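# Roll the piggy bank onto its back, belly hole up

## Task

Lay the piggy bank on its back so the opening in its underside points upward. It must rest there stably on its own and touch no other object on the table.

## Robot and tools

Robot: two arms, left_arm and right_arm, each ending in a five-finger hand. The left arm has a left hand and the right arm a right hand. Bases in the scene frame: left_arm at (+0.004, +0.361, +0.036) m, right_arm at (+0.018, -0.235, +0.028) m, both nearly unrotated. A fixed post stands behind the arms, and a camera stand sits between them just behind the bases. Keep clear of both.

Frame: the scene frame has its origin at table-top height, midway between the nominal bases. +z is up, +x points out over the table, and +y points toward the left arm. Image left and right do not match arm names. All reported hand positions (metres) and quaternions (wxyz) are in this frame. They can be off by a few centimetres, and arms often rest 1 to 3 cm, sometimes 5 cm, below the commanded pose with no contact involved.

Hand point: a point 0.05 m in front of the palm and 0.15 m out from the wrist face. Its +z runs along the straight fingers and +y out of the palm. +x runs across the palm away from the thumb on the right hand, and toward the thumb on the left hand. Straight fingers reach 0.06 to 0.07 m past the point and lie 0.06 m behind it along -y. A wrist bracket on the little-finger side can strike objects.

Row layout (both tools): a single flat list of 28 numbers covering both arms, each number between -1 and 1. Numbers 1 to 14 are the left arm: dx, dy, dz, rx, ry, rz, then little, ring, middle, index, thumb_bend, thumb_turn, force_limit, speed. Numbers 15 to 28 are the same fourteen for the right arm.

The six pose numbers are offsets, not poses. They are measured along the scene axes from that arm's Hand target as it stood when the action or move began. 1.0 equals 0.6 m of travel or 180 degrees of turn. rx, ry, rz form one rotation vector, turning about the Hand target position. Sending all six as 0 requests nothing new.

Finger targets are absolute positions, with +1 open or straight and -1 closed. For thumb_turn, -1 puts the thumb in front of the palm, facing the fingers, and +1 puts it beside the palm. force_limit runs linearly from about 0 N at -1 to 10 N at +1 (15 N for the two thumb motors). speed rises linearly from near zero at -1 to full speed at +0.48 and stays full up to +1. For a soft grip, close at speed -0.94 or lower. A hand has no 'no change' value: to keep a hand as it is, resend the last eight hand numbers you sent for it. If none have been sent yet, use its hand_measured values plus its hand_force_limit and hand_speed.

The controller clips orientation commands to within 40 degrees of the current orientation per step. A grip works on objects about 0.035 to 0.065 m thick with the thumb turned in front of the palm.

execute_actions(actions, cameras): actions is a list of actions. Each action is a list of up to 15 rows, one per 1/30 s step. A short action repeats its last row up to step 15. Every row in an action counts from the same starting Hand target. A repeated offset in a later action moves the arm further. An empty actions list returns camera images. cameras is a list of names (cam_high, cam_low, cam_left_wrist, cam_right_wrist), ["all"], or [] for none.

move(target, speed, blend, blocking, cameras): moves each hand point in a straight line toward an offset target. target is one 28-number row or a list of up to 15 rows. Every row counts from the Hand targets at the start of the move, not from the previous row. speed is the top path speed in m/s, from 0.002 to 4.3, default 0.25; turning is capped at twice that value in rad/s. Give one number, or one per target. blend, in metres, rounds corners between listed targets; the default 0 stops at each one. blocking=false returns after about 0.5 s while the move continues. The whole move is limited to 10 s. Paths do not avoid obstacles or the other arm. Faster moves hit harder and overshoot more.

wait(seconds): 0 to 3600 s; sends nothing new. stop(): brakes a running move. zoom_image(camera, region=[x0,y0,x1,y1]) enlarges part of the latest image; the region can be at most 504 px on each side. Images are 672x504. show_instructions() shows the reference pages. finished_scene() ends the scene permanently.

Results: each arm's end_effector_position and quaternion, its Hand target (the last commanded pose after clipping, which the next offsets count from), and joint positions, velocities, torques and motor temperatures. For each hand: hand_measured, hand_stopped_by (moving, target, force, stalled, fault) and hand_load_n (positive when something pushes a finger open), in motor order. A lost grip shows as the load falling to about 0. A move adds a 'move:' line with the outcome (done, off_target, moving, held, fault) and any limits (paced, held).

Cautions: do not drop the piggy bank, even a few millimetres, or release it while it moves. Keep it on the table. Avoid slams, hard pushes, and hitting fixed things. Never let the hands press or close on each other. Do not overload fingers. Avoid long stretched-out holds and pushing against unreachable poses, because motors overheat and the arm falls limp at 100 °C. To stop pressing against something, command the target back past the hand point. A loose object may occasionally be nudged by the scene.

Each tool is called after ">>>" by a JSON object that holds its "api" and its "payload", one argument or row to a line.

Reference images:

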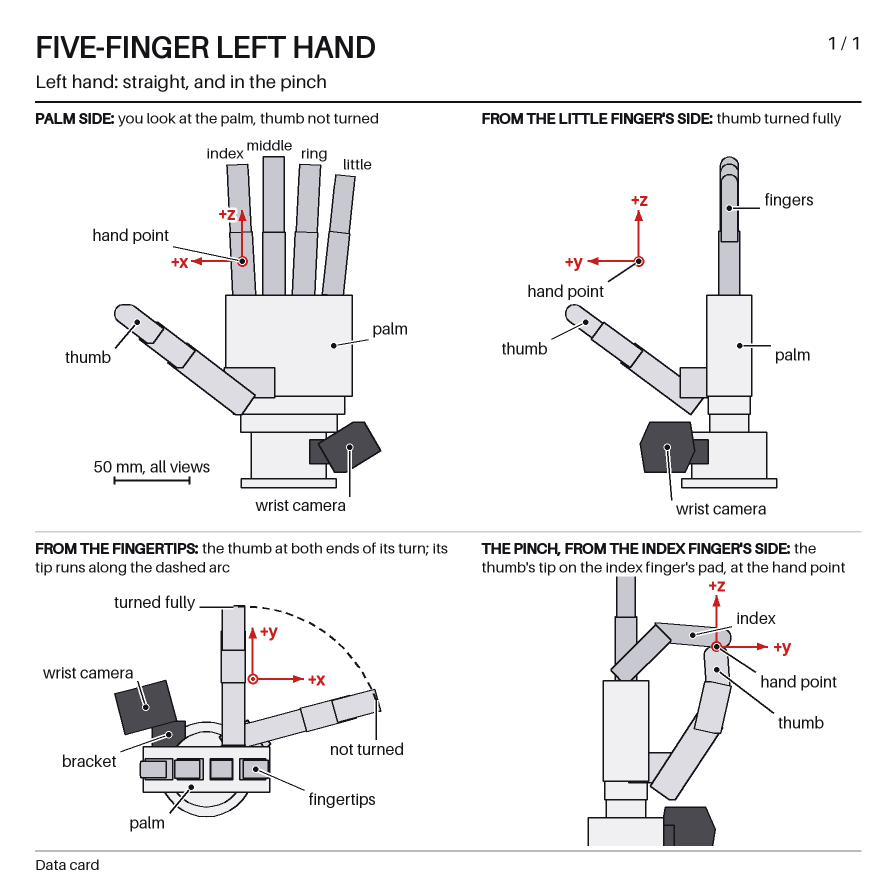

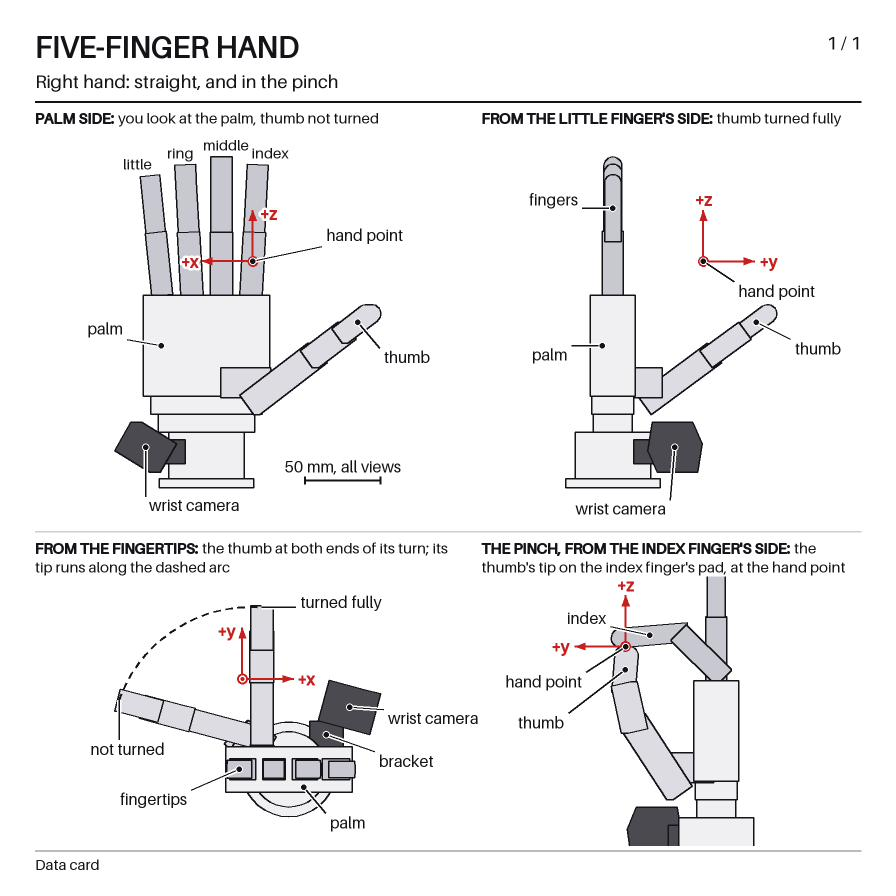

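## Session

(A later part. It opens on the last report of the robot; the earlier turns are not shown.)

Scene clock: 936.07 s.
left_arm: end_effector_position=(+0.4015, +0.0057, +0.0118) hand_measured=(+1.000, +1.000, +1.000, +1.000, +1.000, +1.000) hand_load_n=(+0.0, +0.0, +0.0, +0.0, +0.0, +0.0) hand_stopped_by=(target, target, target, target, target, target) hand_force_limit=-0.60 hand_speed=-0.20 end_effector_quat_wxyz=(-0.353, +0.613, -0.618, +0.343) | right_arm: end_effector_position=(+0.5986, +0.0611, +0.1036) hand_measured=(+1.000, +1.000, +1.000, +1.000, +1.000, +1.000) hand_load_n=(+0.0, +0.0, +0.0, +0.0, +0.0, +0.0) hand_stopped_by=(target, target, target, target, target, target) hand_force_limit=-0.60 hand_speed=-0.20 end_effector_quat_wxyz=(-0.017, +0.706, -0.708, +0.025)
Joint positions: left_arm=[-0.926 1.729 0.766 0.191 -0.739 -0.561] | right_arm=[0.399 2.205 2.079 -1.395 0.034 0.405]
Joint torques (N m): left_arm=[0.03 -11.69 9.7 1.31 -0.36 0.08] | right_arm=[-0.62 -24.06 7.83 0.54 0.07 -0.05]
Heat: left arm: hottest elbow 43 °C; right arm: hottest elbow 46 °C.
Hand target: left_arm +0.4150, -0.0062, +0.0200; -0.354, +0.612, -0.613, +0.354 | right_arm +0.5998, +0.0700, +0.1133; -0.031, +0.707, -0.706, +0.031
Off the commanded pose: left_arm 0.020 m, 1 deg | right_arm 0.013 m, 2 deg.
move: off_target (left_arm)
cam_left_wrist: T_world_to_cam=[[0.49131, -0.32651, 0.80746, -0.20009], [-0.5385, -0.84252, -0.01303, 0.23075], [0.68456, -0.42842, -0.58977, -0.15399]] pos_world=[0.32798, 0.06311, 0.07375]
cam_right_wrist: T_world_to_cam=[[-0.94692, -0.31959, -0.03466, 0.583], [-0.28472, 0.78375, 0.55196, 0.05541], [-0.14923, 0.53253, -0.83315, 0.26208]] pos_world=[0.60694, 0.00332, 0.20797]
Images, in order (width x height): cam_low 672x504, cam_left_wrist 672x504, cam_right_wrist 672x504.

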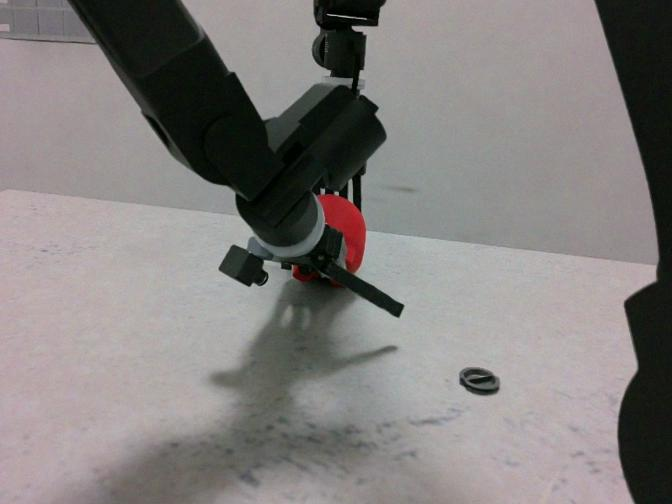

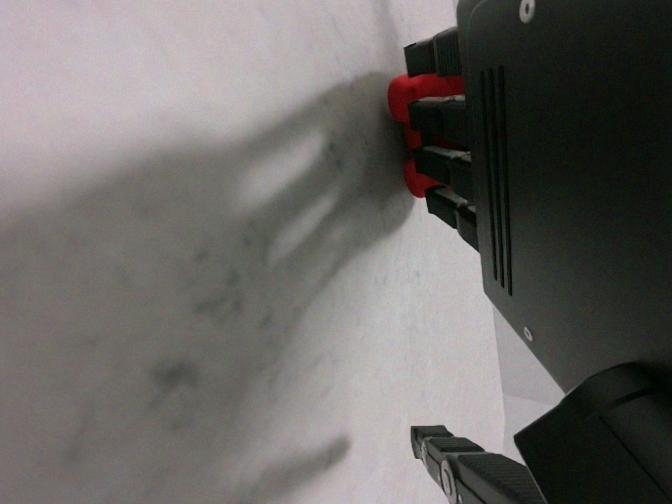

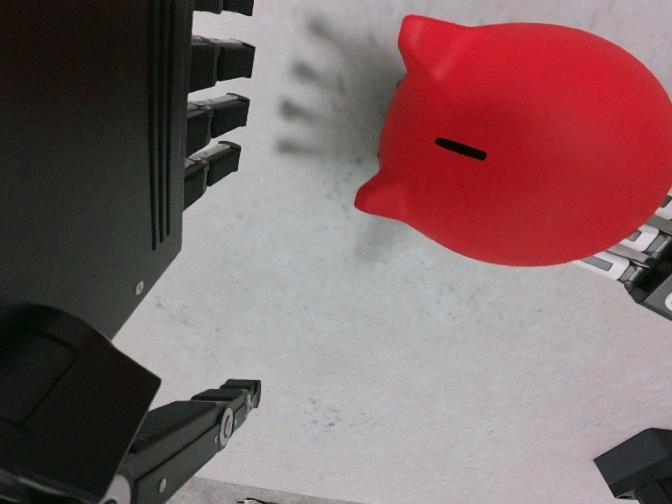

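>>> {"api": "move", "payload": {
  "target": [0.0167,0,0.05,0,0,0,1,1,1,1,1,1,-0.6,-0.2,0,0,0,0,0,0,1,1,1,1,1,1,-0.6,-0.2],
  "speed": 0.05,
  "cameras": ["cam_left_wrist","cam_right_wrist","cam_low"]
}}

Scene clock: 939.80 s.
left_arm: end_effector_position=(+0.4096, +0.0061, +0.0245) hand_measured=(+1.000, +1.000, +1.000, +1.000, +1.000, +1.000) hand_load_n=(+0.0, +0.0, +0.0, +0.0, +0.0, +0.0) hand_stopped_by=(target, target, target, target, target, target) hand_force_limit=-0.60 hand_speed=-0.20 end_effector_quat_wxyz=(-0.353, +0.612, -0.624, +0.335) | right_arm: end_effector_position=(+0.5986, +0.0611, +0.1036) hand_measured=(+1.000, +1.000, +1.000, +1.000, +1.000, +1.000) hand_load_n=(+0.0, +0.0, +0.0, +0.0, +0.0, +0.0) hand_stopped_by=(target, target, target, target, target, target) hand_force_limit=-0.60 hand_speed=-0.20 end_effector_quat_wxyz=(-0.017, +0.706, -0.708, +0.025)
Joint positions: left_arm=[-0.909 1.705 0.796 0.129 -0.725 -0.544] | right_arm=[0.399 2.205 2.079 -1.395 0.034 0.405]
Joint torques (N m): left_arm=[0.38 -14.86 10.14 0.61 -0.43 0.03] | right_arm=[-0.67 -24.06 7.82 0.54 0.07 -0.05]
Heat: left arm: hottest elbow 43 °C; right arm: hottest elbow 46 °C.
Hand target: left_arm +0.4250, -0.0061, +0.0498; -0.354, +0.612, -0.613, +0.353 | right_arm +0.5998, +0.0700, +0.1133; -0.031, +0.707, -0.706, +0.031
Off the commanded pose: left_arm 0.032 m, 3 deg | right_arm 0.013 m, 2 deg.
move: off_target (left_arm)
cam_left_wrist: T_world_to_cam=[[0.50073, -0.33952, 0.79624, -0.21763], [-0.54069, -0.84102, -0.01859, 0.23664], [0.67596, -0.42121, -0.6047, -0.14812]] pos_world=[0.33705, 0.06274, 0.08812]
cam_right_wrist: T_world_to_cam=[[-0.94692, -0.31959, -0.03466, 0.583], [-0.28472, 0.78375, 0.55196, 0.05541], [-0.14923, 0.53253, -0.83315, 0.26208]] pos_world=[0.60694, 0.00332, 0.20797]
Images, in order (width x height): cam_low 672x504, cam_left_wrist 672x504, cam_right_wrist 672x504.

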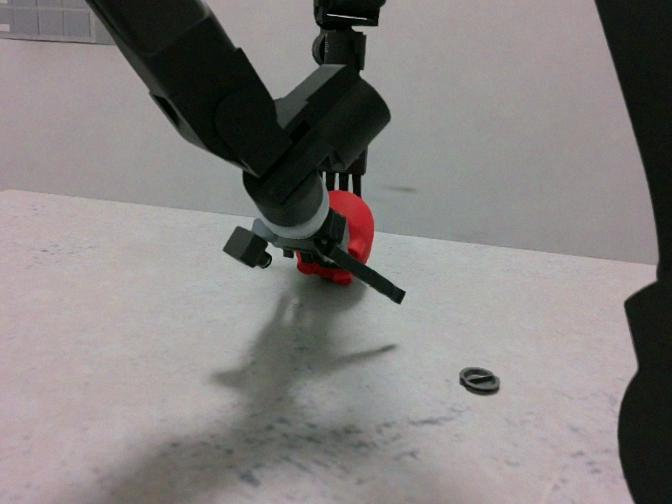

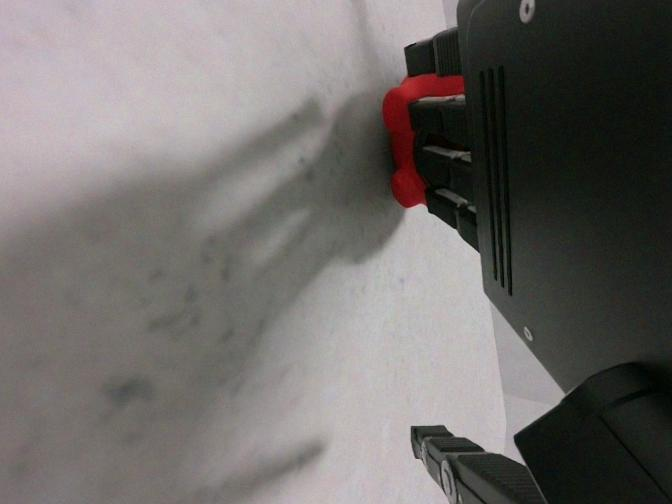

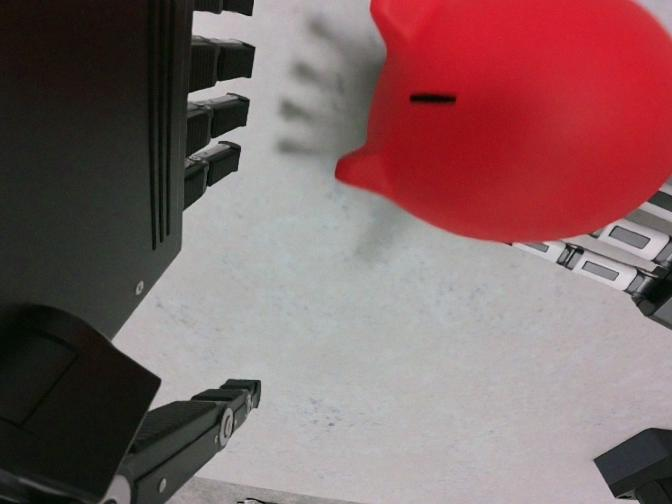

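>>> {"api": "zoom_image", "payload": {
  "camera": "cam_low",
  "region": [220, 160, 440, 320]
}}

>>> {"api": "zoom_image", "payload": {
  "camera": "cam_left_wrist",
  "region": [340, 20, 500, 250]
}}

Scaled by 2.291 from the camera's image (finer frame: 960x720).

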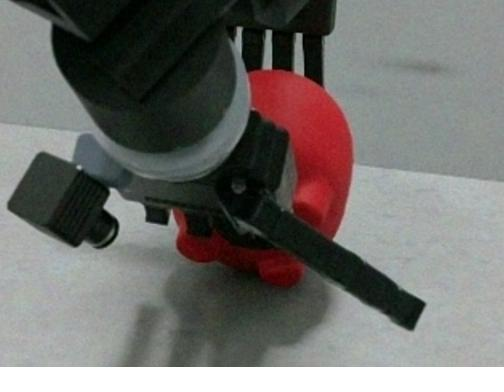

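Scaled by 2.191 from the camera's image (finer frame: 960x720).

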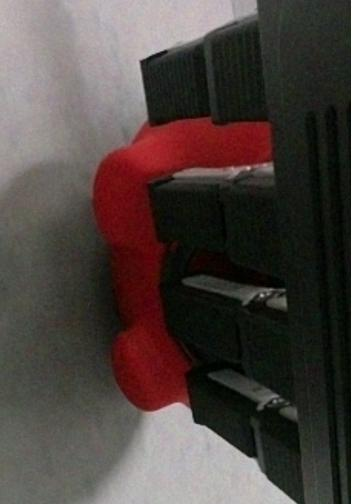

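>>> {"api": "move", "payload": {
  "target": [0.0,-0.01,0.04,0,0,0,1,1,1,1,1,1,-0.6,-0.2,0,0,0,0,0,0,1,1,1,1,1,1,-0.6,-0.2],
  "speed": 0.05,
  "cameras": ["cam_left_wrist","cam_right_wrist","cam_low"]
}}

Scene clock: 968.37 s.
left_arm: end_effector_position=(+0.4129, +0.0021, +0.0477) hand_measured=(+1.000, +1.000, +1.000, +1.000, +1.000, +1.000) hand_load_n=(+0.0, +0.0, +0.0, +0.0, -0.5, +0.0) hand_stopped_by=(target, target, target, target, target, target) hand_force_limit=-0.60 hand_speed=-0.20 end_effector_quat_wxyz=(-0.353, +0.611, -0.625, +0.333) | right_arm: end_effector_position=(+0.5986, +0.0611, +0.1036) hand_measured=(+1.000, +1.000, +1.000, +1.000, +1.000, +1.000) hand_load_n=(+0.0, +0.0, +0.0, +0.0, +0.0, +0.0) hand_stopped_by=(target, target, target, target, target, target) hand_force_limit=-0.60 hand_speed=-0.20 end_effector_quat_wxyz=(-0.017, +0.706, -0.708, +0.025)
Joint positions: left_arm=[-0.909 1.66 0.828 0.049 -0.725 -0.544] | right_arm=[0.399 2.205 2.079 -1.395 0.034 0.405]
Joint torques (N m): left_arm=[-0.44 -14.68 10.78 0.61 -0.65 0.01] | right_arm=[-0.56 -24.06 7.82 0.54 0.08 -0.05]
Heat: left arm: hottest elbow 42 °C; right arm: hottest shoulder 45 °C.
Hand target: left_arm +0.4250, -0.0121, +0.0739; -0.353, +0.612, -0.613, +0.354 | right_arm +0.5998, +0.0700, +0.1133; -0.031, +0.707, -0.706, +0.031
Off the commanded pose: left_arm 0.032 m, 3 deg | right_arm 0.013 m, 2 deg.
move: off_target (left_arm)
cam_left_wrist: T_world_to_cam=[[0.50251, -0.34156, 0.79424, -0.23977], [-0.54093, -0.84085, -0.01936, 0.23563], [0.67445, -0.4199, -0.60729, -0.13714]] pos_world=[0.34044, 0.05865, 0.11171]
cam_right_wrist: T_world_to_cam=[[-0.94692, -0.31959, -0.03466, 0.583], [-0.28472, 0.78375, 0.55196, 0.05541], [-0.14923, 0.53253, -0.83315, 0.26208]] pos_world=[0.60694, 0.00332, 0.20797]
Images, in order (width x height): cam_low 672x504, cam_left_wrist 672x504, cam_right_wrist 672x504.

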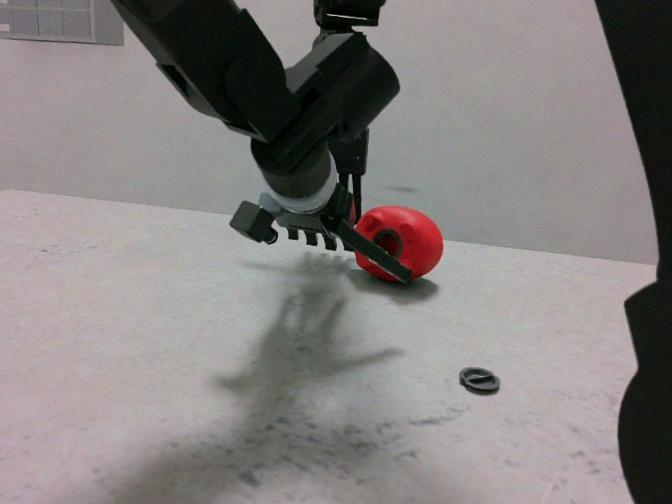

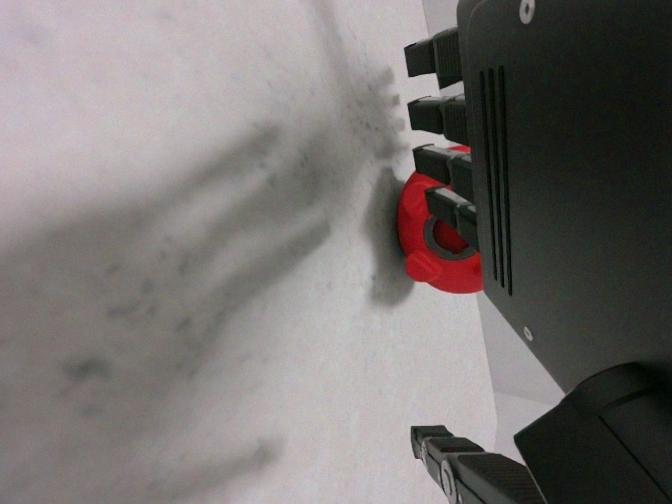

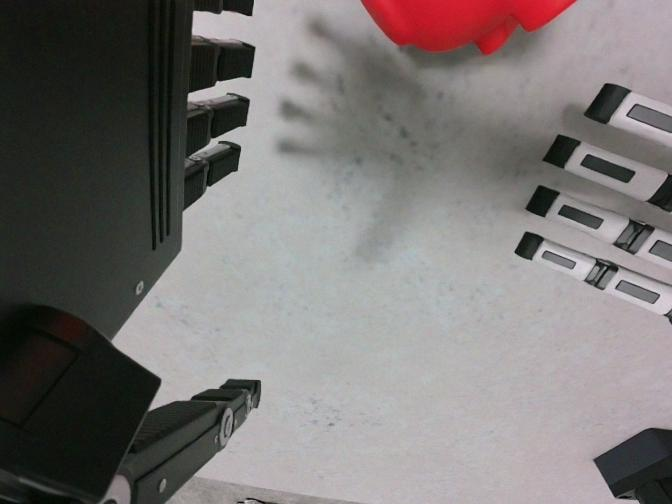

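>>> {"api": "zoom_image", "payload": {
  "camera": "cam_low",
  "region": [300, 170, 480, 310]
}}

>>> {"api": "zoom_image", "payload": {
  "camera": "cam_right_wrist",
  "region": [300, 0, 620, 120]
}}

>>> {"api": "zoom_image", "payload": {
  "camera": "cam_left_wrist",
  "region": [360, 130, 500, 310]
}}

Scaled by 2.800 from the camera's image (finer frame: 960x720).

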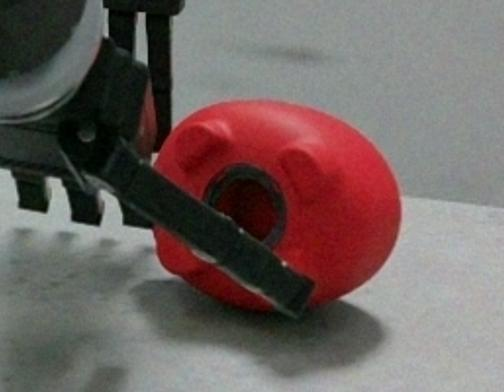

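Scaled by 1.575 from the camera's image (finer frame: 960x720).

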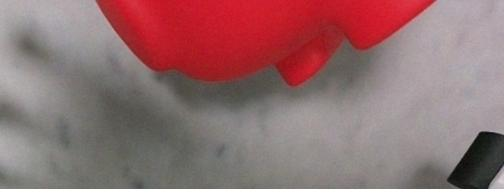

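Scaled by 2.800 from the camera's image (finer frame: 960x720).

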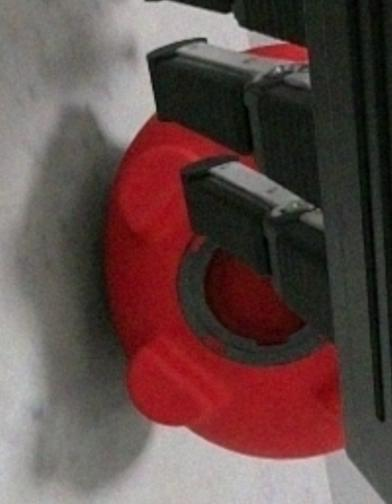

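>>> {"api": "zoom_image", "payload": {
  "camera": "cam_right_wrist",
  "region": [350, 0, 590, 80]
}}

>>> {"api": "zoom_image", "payload": {
  "camera": "cam_high",
  "region": [280, 170, 420, 290]
}}

Scaled by 2.100 from the camera's image (finer frame: 960x720).

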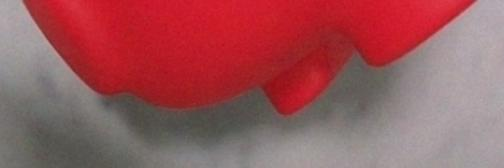

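This scene's latest camera images include none from cam_high. They are from: cam_low, cam_left_wrist, cam_right_wrist. cam_high's image comes with the result of a call that names it in "cameras".

>>> {"api": "move", "payload": {
  "target": [-0.1,0.0,0.04,0,0,0,1,1,1,1,1,1,-0.6,-0.2,0,0,0,0,0,0,1,1,1,1,1,1,-0.6,-0.2],
  "speed": 0.12,
  "cameras": ["cam_left_wrist","cam_high","cam_low"]
}}

>>> {"api": "zoom_image", "payload": {
  "camera": "cam_low",
  "region": [300, 170, 480, 310]
}}

>>> {"api": "zoom_image", "payload": {
  "camera": "cam_high",
  "region": [280, 170, 420, 290]
}}

>>> {"api": "zoom_image", "payload": {
  "camera": "cam_left_wrist",
  "region": [340, 130, 500, 310]
}}

Scene clock: 1015.97 s.
left_arm: end_effector_position=(+0.3647, -0.0101, +0.0870) hand_measured=(+1.000, +1.000, +1.000, +1.000, +1.000, +1.000) hand_load_n=(+0.0, +0.0, +0.0, +0.0, +0.0, +0.0) hand_stopped_by=(target, target, target, target, target, target) hand_force_limit=-0.60 hand_speed=-0.20 end_effector_quat_wxyz=(-0.355, +0.608, -0.620, +0.346) | right_arm: end_effector_position=(+0.5986, +0.0611, +0.1036) hand_measured=(+1.000, +1.000, +1.000, +1.000, +1.000, +1.000) hand_load_n=(+0.0, +0.0, +0.0, +0.0, +0.0, +0.0) hand_stopped_by=(target, target, target, target, target, target) hand_force_limit=-0.60 hand_speed=-0.20 end_effector_quat_wxyz=(-0.017, +0.706, -0.708, +0.025)
Joint positions: left_arm=[-1.021 1.531 0.801 -0.094 -0.805 -0.639] | right_arm=[0.399 2.205 2.079 -1.395 0.034 0.405]
Joint torques (N m): left_arm=[-0.62 -12.92 8.68 0.54 -0.74 -0.17] | right_arm=[-0.56 -24.12 7.82 0.54 0.07 -0.05]
Heat: left arm: hottest elbow 44 °C; right arm: hottest shoulder 46 °C.
Hand target: left_arm +0.3651, -0.0122, +0.0980; -0.354, +0.612, -0.613, +0.354 | right_arm +0.5998, +0.0700, +0.1133; -0.031, +0.707, -0.706, +0.031
Off the commanded pose: left_arm 0.011 m, 1 deg | right_arm 0.013 m, 2 deg.
move: off_target (left_arm)
cam_left_wrist: T_world_to_cam=[[0.48193, -0.33276, 0.81056, -0.2447], [-0.54542, -0.83793, -0.01971, 0.2018], [0.68576, -0.4326, -0.58532, -0.09217]] pos_world=[0.2912, 0.0478, 0.14838]
Images, in order (width x height): cam_high 672x504, cam_low 672x504, cam_left_wrist 672x504.

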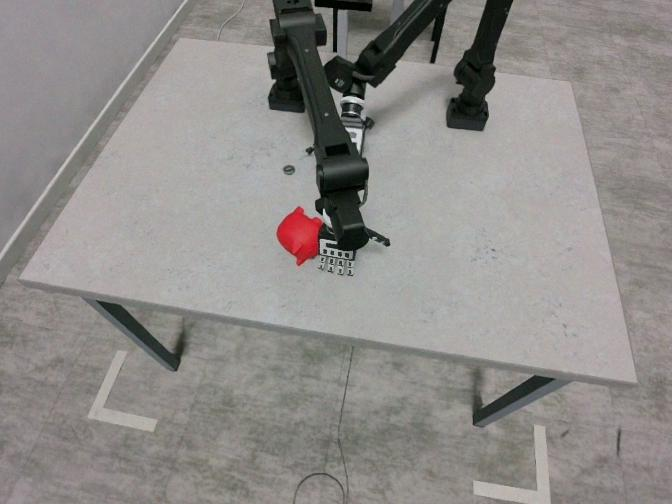

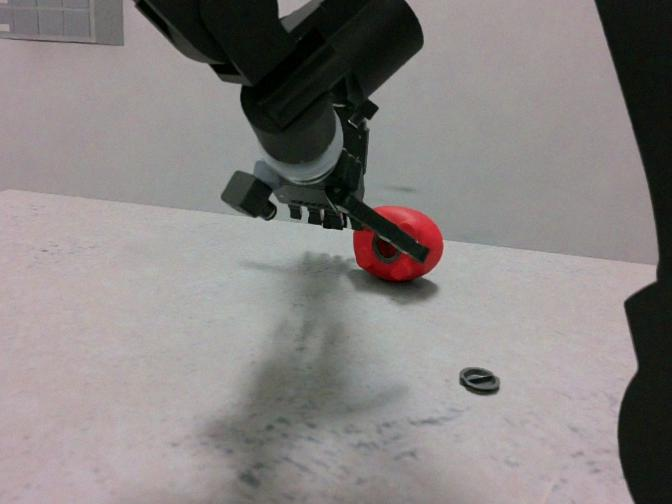

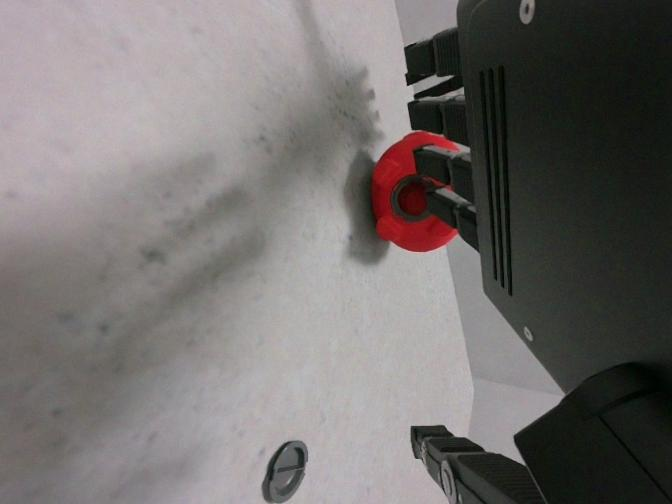

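Scaled by 2.800 from the camera's image (finer frame: 960x720).

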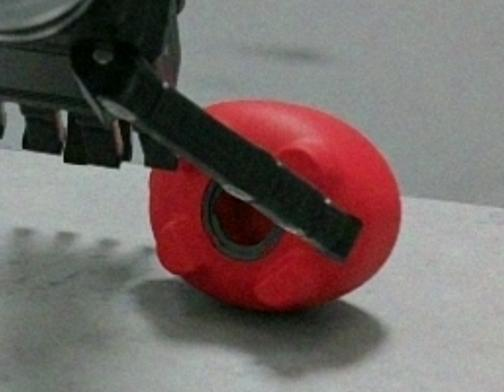

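Scaled by 3.600 from the camera's image (finer frame: 960x720).

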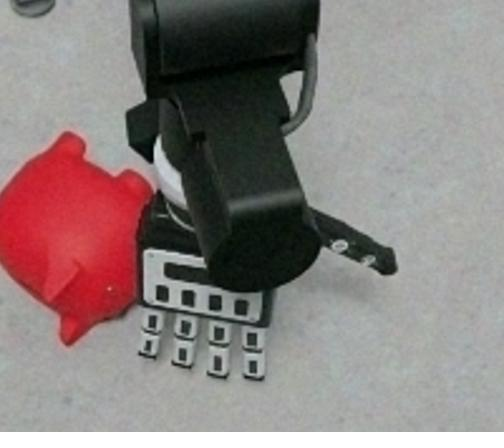

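Scaled by 2.800 from the camera's image (finer frame: 960x720).

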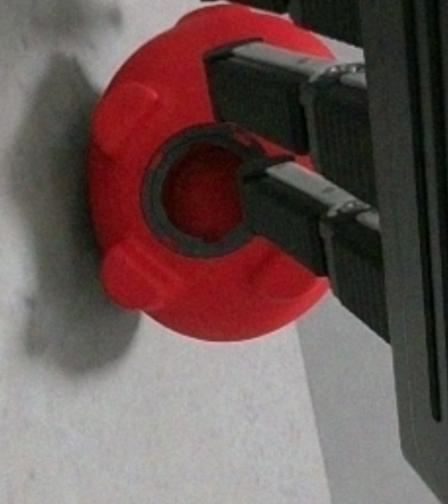

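>>> {"api": "move", "payload": {
  "target": [
    [0,0,0,0,0,0,1,1,1,1,1,1,-0.6,-0.2,0.0667,0,0.0167,0,0,0,1,1,1,1,1,1,-0.6,-0.2],
    [0,0,0,0,0,0,1,1,1,1,1,1,-0.6,-0.2,0.0667,-0.2,0.0167,0,0,0,1,1,1,1,1,1,-0.6,-0.2]
  ],
  "speed": 0.12,
  "blend": 0.01,
  "cameras": ["all"]
}}

Scene clock: 1079.83 s.
left_arm: end_effector_position=(+0.3647, -0.0101, +0.0870) hand_measured=(+1.000, +1.000, +1.000, +1.000, +1.000, +1.000) hand_load_n=(+0.0, +0.0, +0.0, +0.0, +0.0, +0.0) hand_stopped_by=(target, target, target, target, target, target) hand_force_limit=-0.60 hand_speed=-0.20 end_effector_quat_wxyz=(-0.355, +0.609, -0.620, +0.346) | right_arm: end_effector_position=(+0.6352, -0.0467, +0.1050) hand_measured=(+1.000, +1.000, +1.000, +1.000, +1.000, +1.000) hand_load_n=(+0.0, +0.0, +0.0, +0.0, +0.0, +0.0) hand_stopped_by=(target, target, target, target, target, target) hand_force_limit=-0.60 hand_speed=-0.20 end_effector_quat_wxyz=(-0.013, +0.706, -0.708, +0.021)
Joint positions: left_arm=[-1.021 1.531 0.801 -0.094 -0.805 -0.64] | right_arm=[0.232 2.217 2.103 -1.413 0.023 0.238]
Joint torques (N m): left_arm=[-0.73 -13.04 8.62 0.46 -0.72 -0.13] | right_arm=[-1.96 -25.64 7.46 0.53 -0.07 -0.21]
Heat: left arm: hottest elbow 42 °C; right arm: hottest shoulder 46 °C.
Hand target: left_arm +0.3651, -0.0122, +0.0980; -0.353, +0.612, -0.613, +0.354 | right_arm +0.6398, -0.0500, +0.1233; -0.031, +0.707, -0.706, +0.032
Off the commanded pose: left_arm 0.011 m, 1 deg | right_arm 0.019 m, 2 deg.
move: off_target (right_arm)
cam_left_wrist: T_world_to_cam=[[0.48201, -0.33208, 0.8108, -0.24479], [-0.5451, -0.83815, -0.01923, 0.20165], [0.68596, -0.4327, -0.58501, -0.09227]] pos_world=[0.2912, 0.0478, 0.14838]
cam_right_wrist: T_world_to_cam=[[-0.94716, -0.3199, -0.02342, 0.58214], [-0.27862, 0.78436, 0.55421, 0.14545], [-0.15892, 0.53145, -0.83205, 0.33213]] pos_world=[0.64468, -0.10437, 0.20937]

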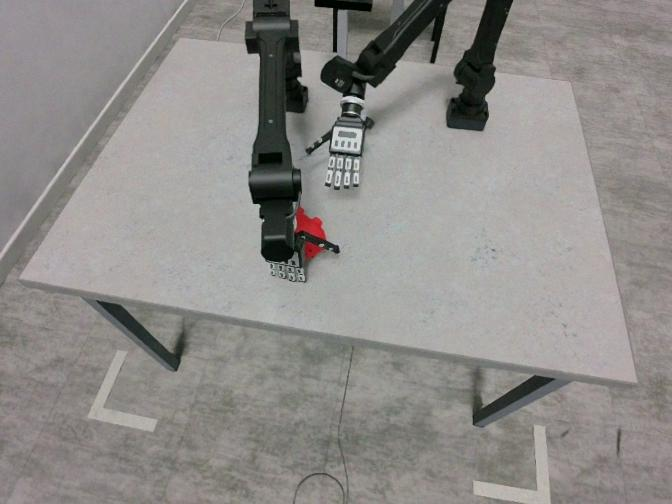

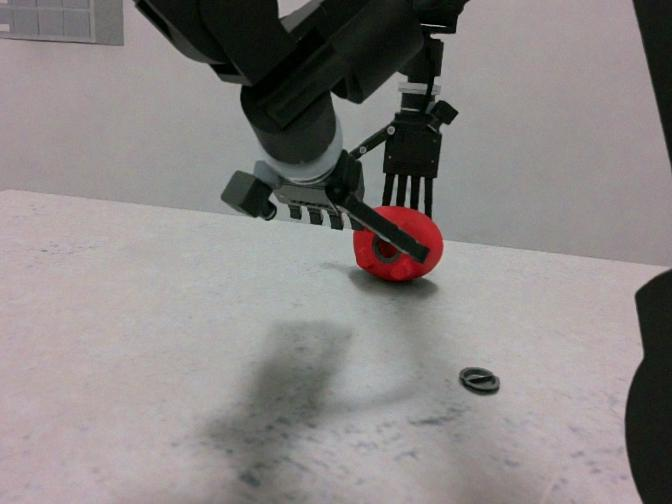

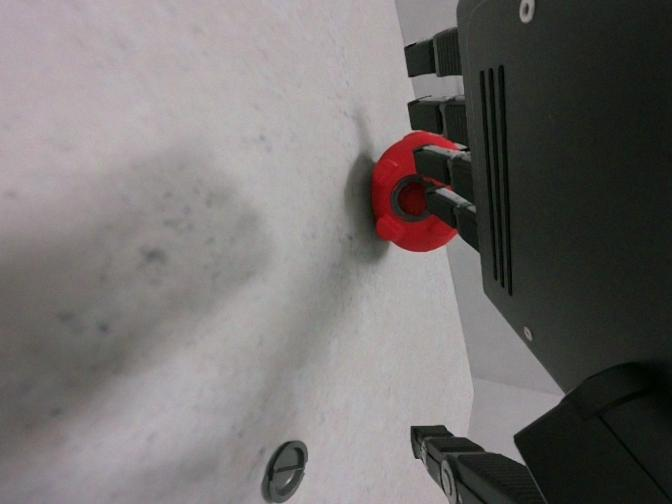

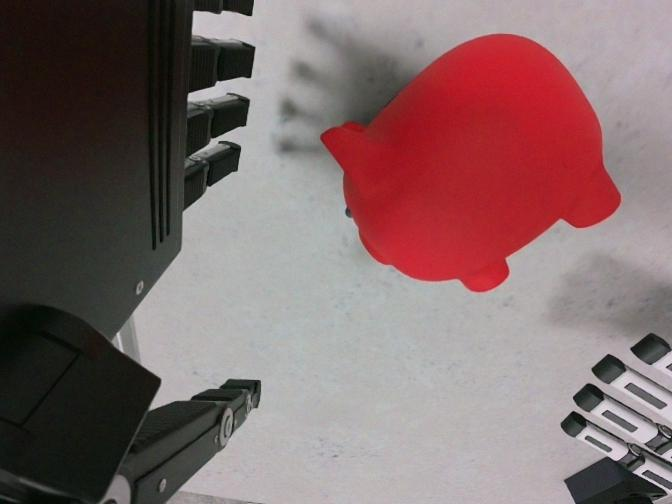

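>>> {"api": "move", "payload": {
  "target": [
    [-0.2,0,0.05,0,0,0,1,1,1,1,1,1,-0.6,-0.2,0.0,0,-0.05,0,0,0,1,1,1,1,1,1,-0.6,-0.2],
    [-0.2,0,0.05,0,0,0,1,1,1,1,1,1,-0.6,-0.2,-0.0667,0,-0.05,0,0,0,1,1,1,1,1,1,-0.6,-0.2],
    [-0.2,0,0.05,0,0,0,1,1,1,1,1,1,-0.6,-0.2,-0.18,0,-0.05,0,0,0,1,1,1,1,1,1,-0.6,-0.2]
  ],
  "speed": [0.15,0.08,0.06],
  "blend": 0.01,
  "cameras": ["all"]
}}

Scene clock: 1095.93 s.
left_arm: end_effector_position=(+0.2430, -0.0044, +0.1139) hand_measured=(+1.000, +1.000, +1.000, +1.000, +1.000, +1.000) hand_load_n=(+0.0, +0.0, +0.0, +0.0, +0.0, +0.0) hand_stopped_by=(target, target, target, target, target, target) hand_force_limit=-0.60 hand_speed=-0.20 end_effector_quat_wxyz=(-0.358, +0.607, -0.622, +0.342) | right_arm: end_effector_position=(+0.5301, -0.0592, +0.0794) hand_measured=(+1.000, +1.000, +1.000, +1.000, +1.000, +1.000) hand_load_n=(+0.0, +0.0, +0.0, -0.5, +0.0, +0.0) hand_stopped_by=(target, target, target, target, target, target) hand_force_limit=-0.60 hand_speed=-0.20 end_effector_quat_wxyz=(-0.014, +0.705, -0.709, +0.021)
Joint positions: left_arm=[-1.305 1.359 0.751 -0.518 -0.971 -1.012] | right_arm=[0.252 1.938 1.572 -1.16 0.023 0.26]
Joint torques (N m): left_arm=[-1.03 -9.99 10.13 0.13 -0.93 -0.13] | right_arm=[-0.38 -20.89 7.08 0.5 0.03 -0.04]
Heat: left arm: hottest elbow 41 °C; right arm: hottest shoulder 45 °C.
Hand target: left_arm +0.2450, -0.0121, +0.1279; -0.354, +0.612, -0.613, +0.354 | right_arm +0.5318, -0.0500, +0.0932; -0.031, +0.706, -0.706, +0.031
Off the commanded pose: left_arm 0.016 m, 2 deg | right_arm 0.017 m, 2 deg.
move: off_target (left_arm, right_arm)
cam_left_wrist: T_world_to_cam=[[0.48311, -0.34099, 0.80643, -0.20585], [-0.54462, -0.83821, -0.02817, 0.14141], [0.68557, -0.42559, -0.59065, 0.01031]] pos_world=[0.16939, 0.05273, 0.17607]
cam_right_wrist: T_world_to_cam=[[-0.94761, -0.31839, -0.02595, 0.47854], [-0.27847, 0.78352, 0.55548, 0.13981], [-0.15653, 0.5336, -0.83113, 0.29948]] pos_world=[0.53927, -0.11698, 0.18366]

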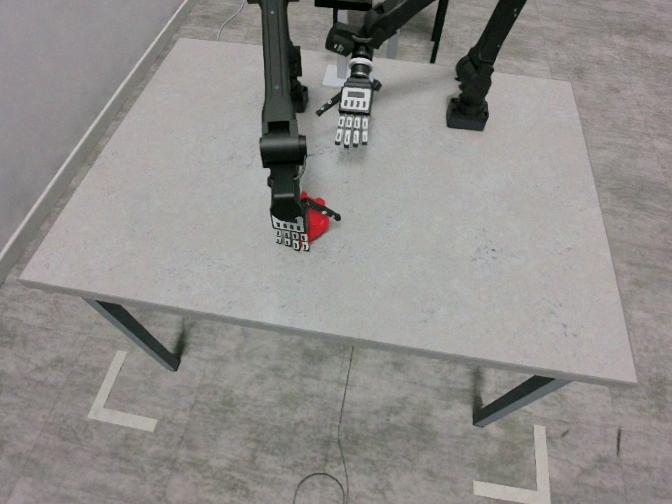

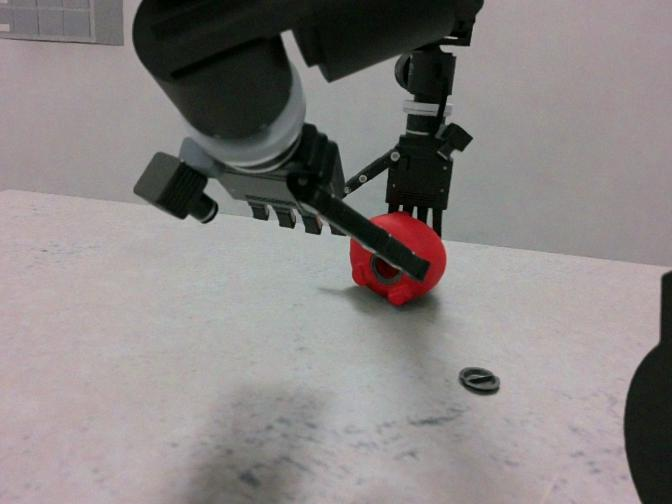

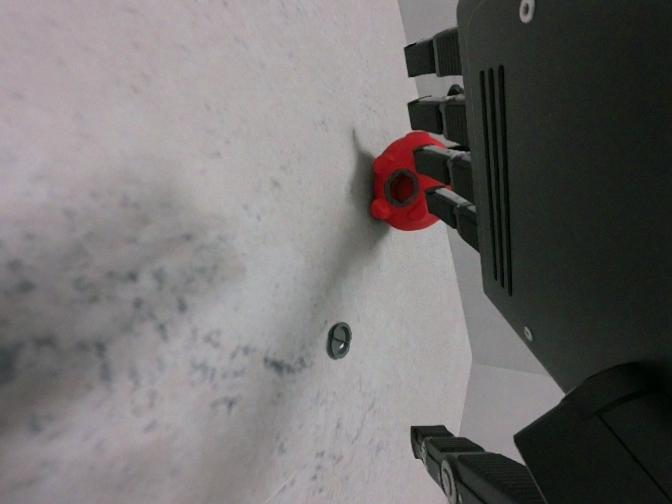

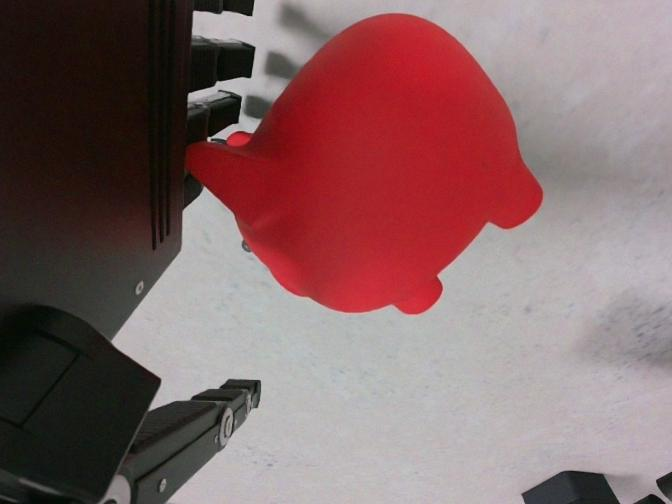

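>>> {"api": "move", "payload": {
  "target": [
    [0,0,0,0,0,0,1,1,1,1,1,1,-0.6,-0.2,-0.16,0.02,-0.005,0,0,0,1,1,1,1,1,1,-0.6,-0.2]
  ],
  "speed": [0.06],
  "cameras": ["cam_high","cam_low","cam_right_wrist"]
}}

Scene clock: 1101.20 s.
left_arm: end_effector_position=(+0.2430, -0.0044, +0.1139) hand_measured=(+1.000, +1.000, +1.000, +1.000, +1.000, +1.000) hand_load_n=(+0.0, +0.0, +0.0, +0.0, +0.0, -0.5) hand_stopped_by=(target, target, target, target, target, target) hand_force_limit=-0.60 hand_speed=-0.20 end_effector_quat_wxyz=(-0.358, +0.607, -0.622, +0.342) | right_arm: end_effector_position=(+0.4344, -0.0452, +0.0808) hand_measured=(+1.000, +1.000, +1.000, +1.000, +1.000, +1.000) hand_load_n=(+0.0, +0.0, +0.0, +0.0, +0.0, +0.0) hand_stopped_by=(target, target, target, target, target, target) hand_force_limit=-0.60 hand_speed=-0.20 end_effector_quat_wxyz=(-0.015, +0.706, -0.708, +0.023)
Joint positions: left_arm=[-1.305 1.359 0.751 -0.518 -0.971 -1.012] | right_arm=[0.33 1.725 1.265 -1.063 0.028 0.335]
Joint torques (N m): left_arm=[-0.56 -9.76 10.25 0.16 -0.92 -0.15] | right_arm=[-0.44 -16.62 6.83 0.51 0.07 -0.05]
Heat: left arm: hottest elbow 41 °C; right arm: hottest shoulder 45 °C.
Hand target: left_arm +0.2450, -0.0121, +0.1279; -0.354, +0.612, -0.613, +0.354 | right_arm +0.4357, -0.0380, +0.0902; -0.031, +0.707, -0.706, +0.031
Off the commanded pose: left_arm 0.016 m, 2 deg | right_arm 0.012 m, 2 deg.
move: off_target (right_arm)
cam_right_wrist: T_world_to_cam=[[-0.94689, -0.32013, -0.03014, 0.39233], [-0.28244, 0.78326, 0.55384, 0.10336], [-0.15369, 0.53294, -0.83208, 0.277]] pos_world=[0.44326, -0.10298, 0.18507]

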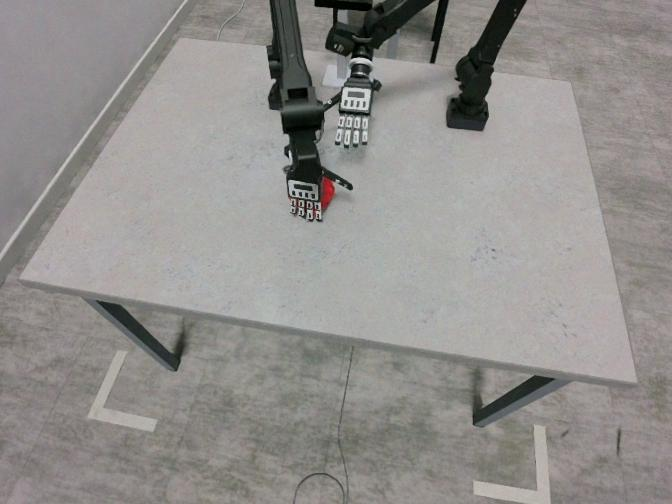

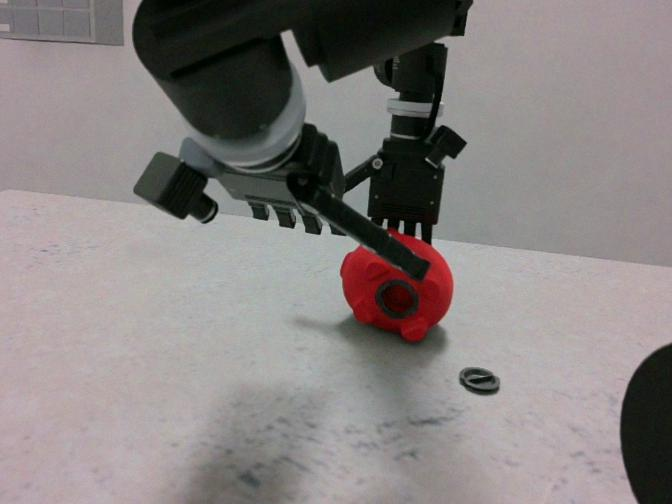

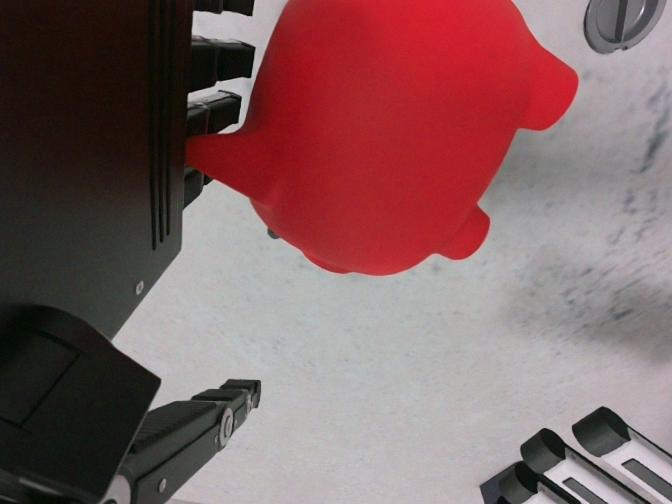

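>>> {"api": "move", "payload": {
  "target": [
    [0.0333,-0.0965,-0.07,0,-0.0556,0,-1,-1,-1,1,1,1,-0.6,0.0,0,0,0,0,0,0,1,1,1,1,1,1,-0.6,-0.2]
  ],
  "speed": [0.1],
  "cameras": ["all"]
}}

Scene clock: 1179.13 s.
left_arm: end_effector_position=(+0.2615, -0.0498, +0.0734) hand_measured=(-1.000, -1.000, -1.000, +1.000, +1.000, +1.000) hand_load_n=(+0.0, +0.0, +0.0, +0.0, +0.0, +0.0) hand_stopped_by=(target, target, target, target, target, target) hand_force_limit=-0.60 hand_speed=0.00 end_effector_quat_wxyz=(-0.413, +0.577, -0.588, +0.389) | right_arm: end_effector_position=(+0.4344, -0.0451, +0.0808) hand_measured=(+1.000, +1.000, +1.000, +1.000, +1.000, +1.000) hand_load_n=(+0.0, +0.0, +0.0, +0.0, -0.5, +0.0) hand_stopped_by=(target, target, target, target, target, target) hand_force_limit=-0.60 hand_speed=-0.20 end_effector_quat_wxyz=(-0.015, +0.706, -0.708, +0.023)
Joint positions: left_arm=[-1.353 1.597 0.777 -0.215 -1.143 -0.953] | right_arm=[0.33 1.725 1.265 -1.063 0.028 0.336]
Joint torques (N m): left_arm=[-0.5 -10.58 10.29 1.28 -0.93 0.05] | right_arm=[-0.5 -16.67 6.82 0.5 0.07 -0.04]
Heat: left arm: hottest elbow 42 °C; right arm: hottest shoulder 42 °C.
Hand target: left_arm +0.2650, -0.0699, +0.0859; -0.406, +0.579, -0.580, +0.406 | right_arm +0.4357, -0.0379, +0.0902; -0.031, +0.706, -0.706, +0.031
Off the commanded pose: left_arm 0.024 m, 2 deg | right_arm 0.012 m, 2 deg.
move: off_target (left_arm)
cam_left_wrist: T_world_to_cam=[[0.34261, -0.3438, 0.87431, -0.16598], [-0.52516, -0.84174, -0.1252, 0.11422], [0.77899, -0.41626, -0.46894, -0.07859]] pos_world=[0.17807, 0.00636, 0.12256]
cam_right_wrist: T_world_to_cam=[[-0.94714, -0.31941, -0.03015, 0.39254], [-0.28185, 0.78347, 0.55384, 0.10304], [-0.15329, 0.53305, -0.83208, 0.27678]] pos_world=[0.44326, -0.10288, 0.18507]

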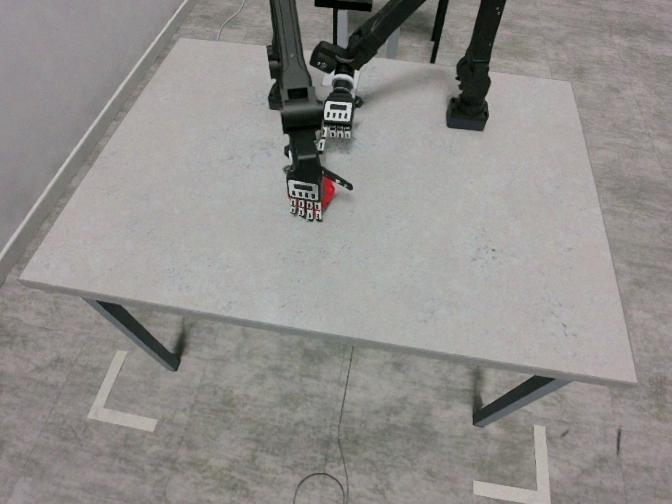

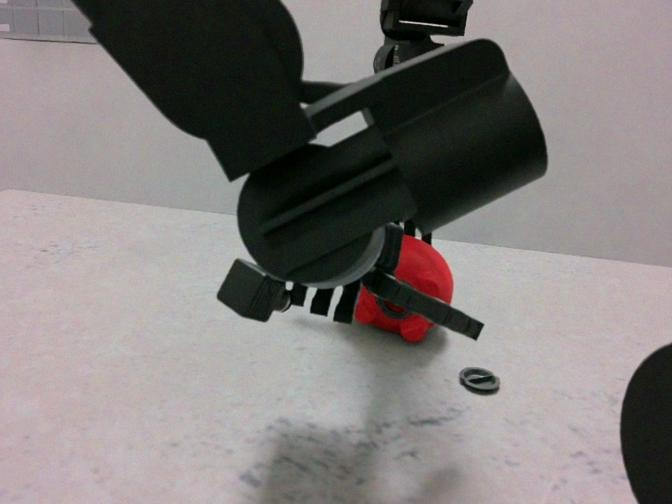

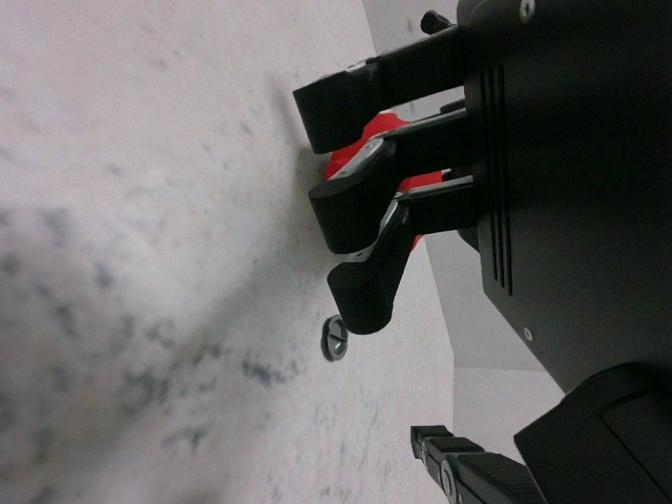

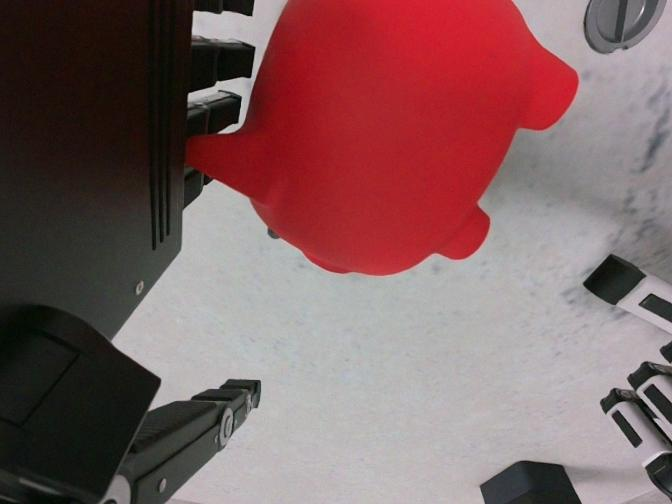

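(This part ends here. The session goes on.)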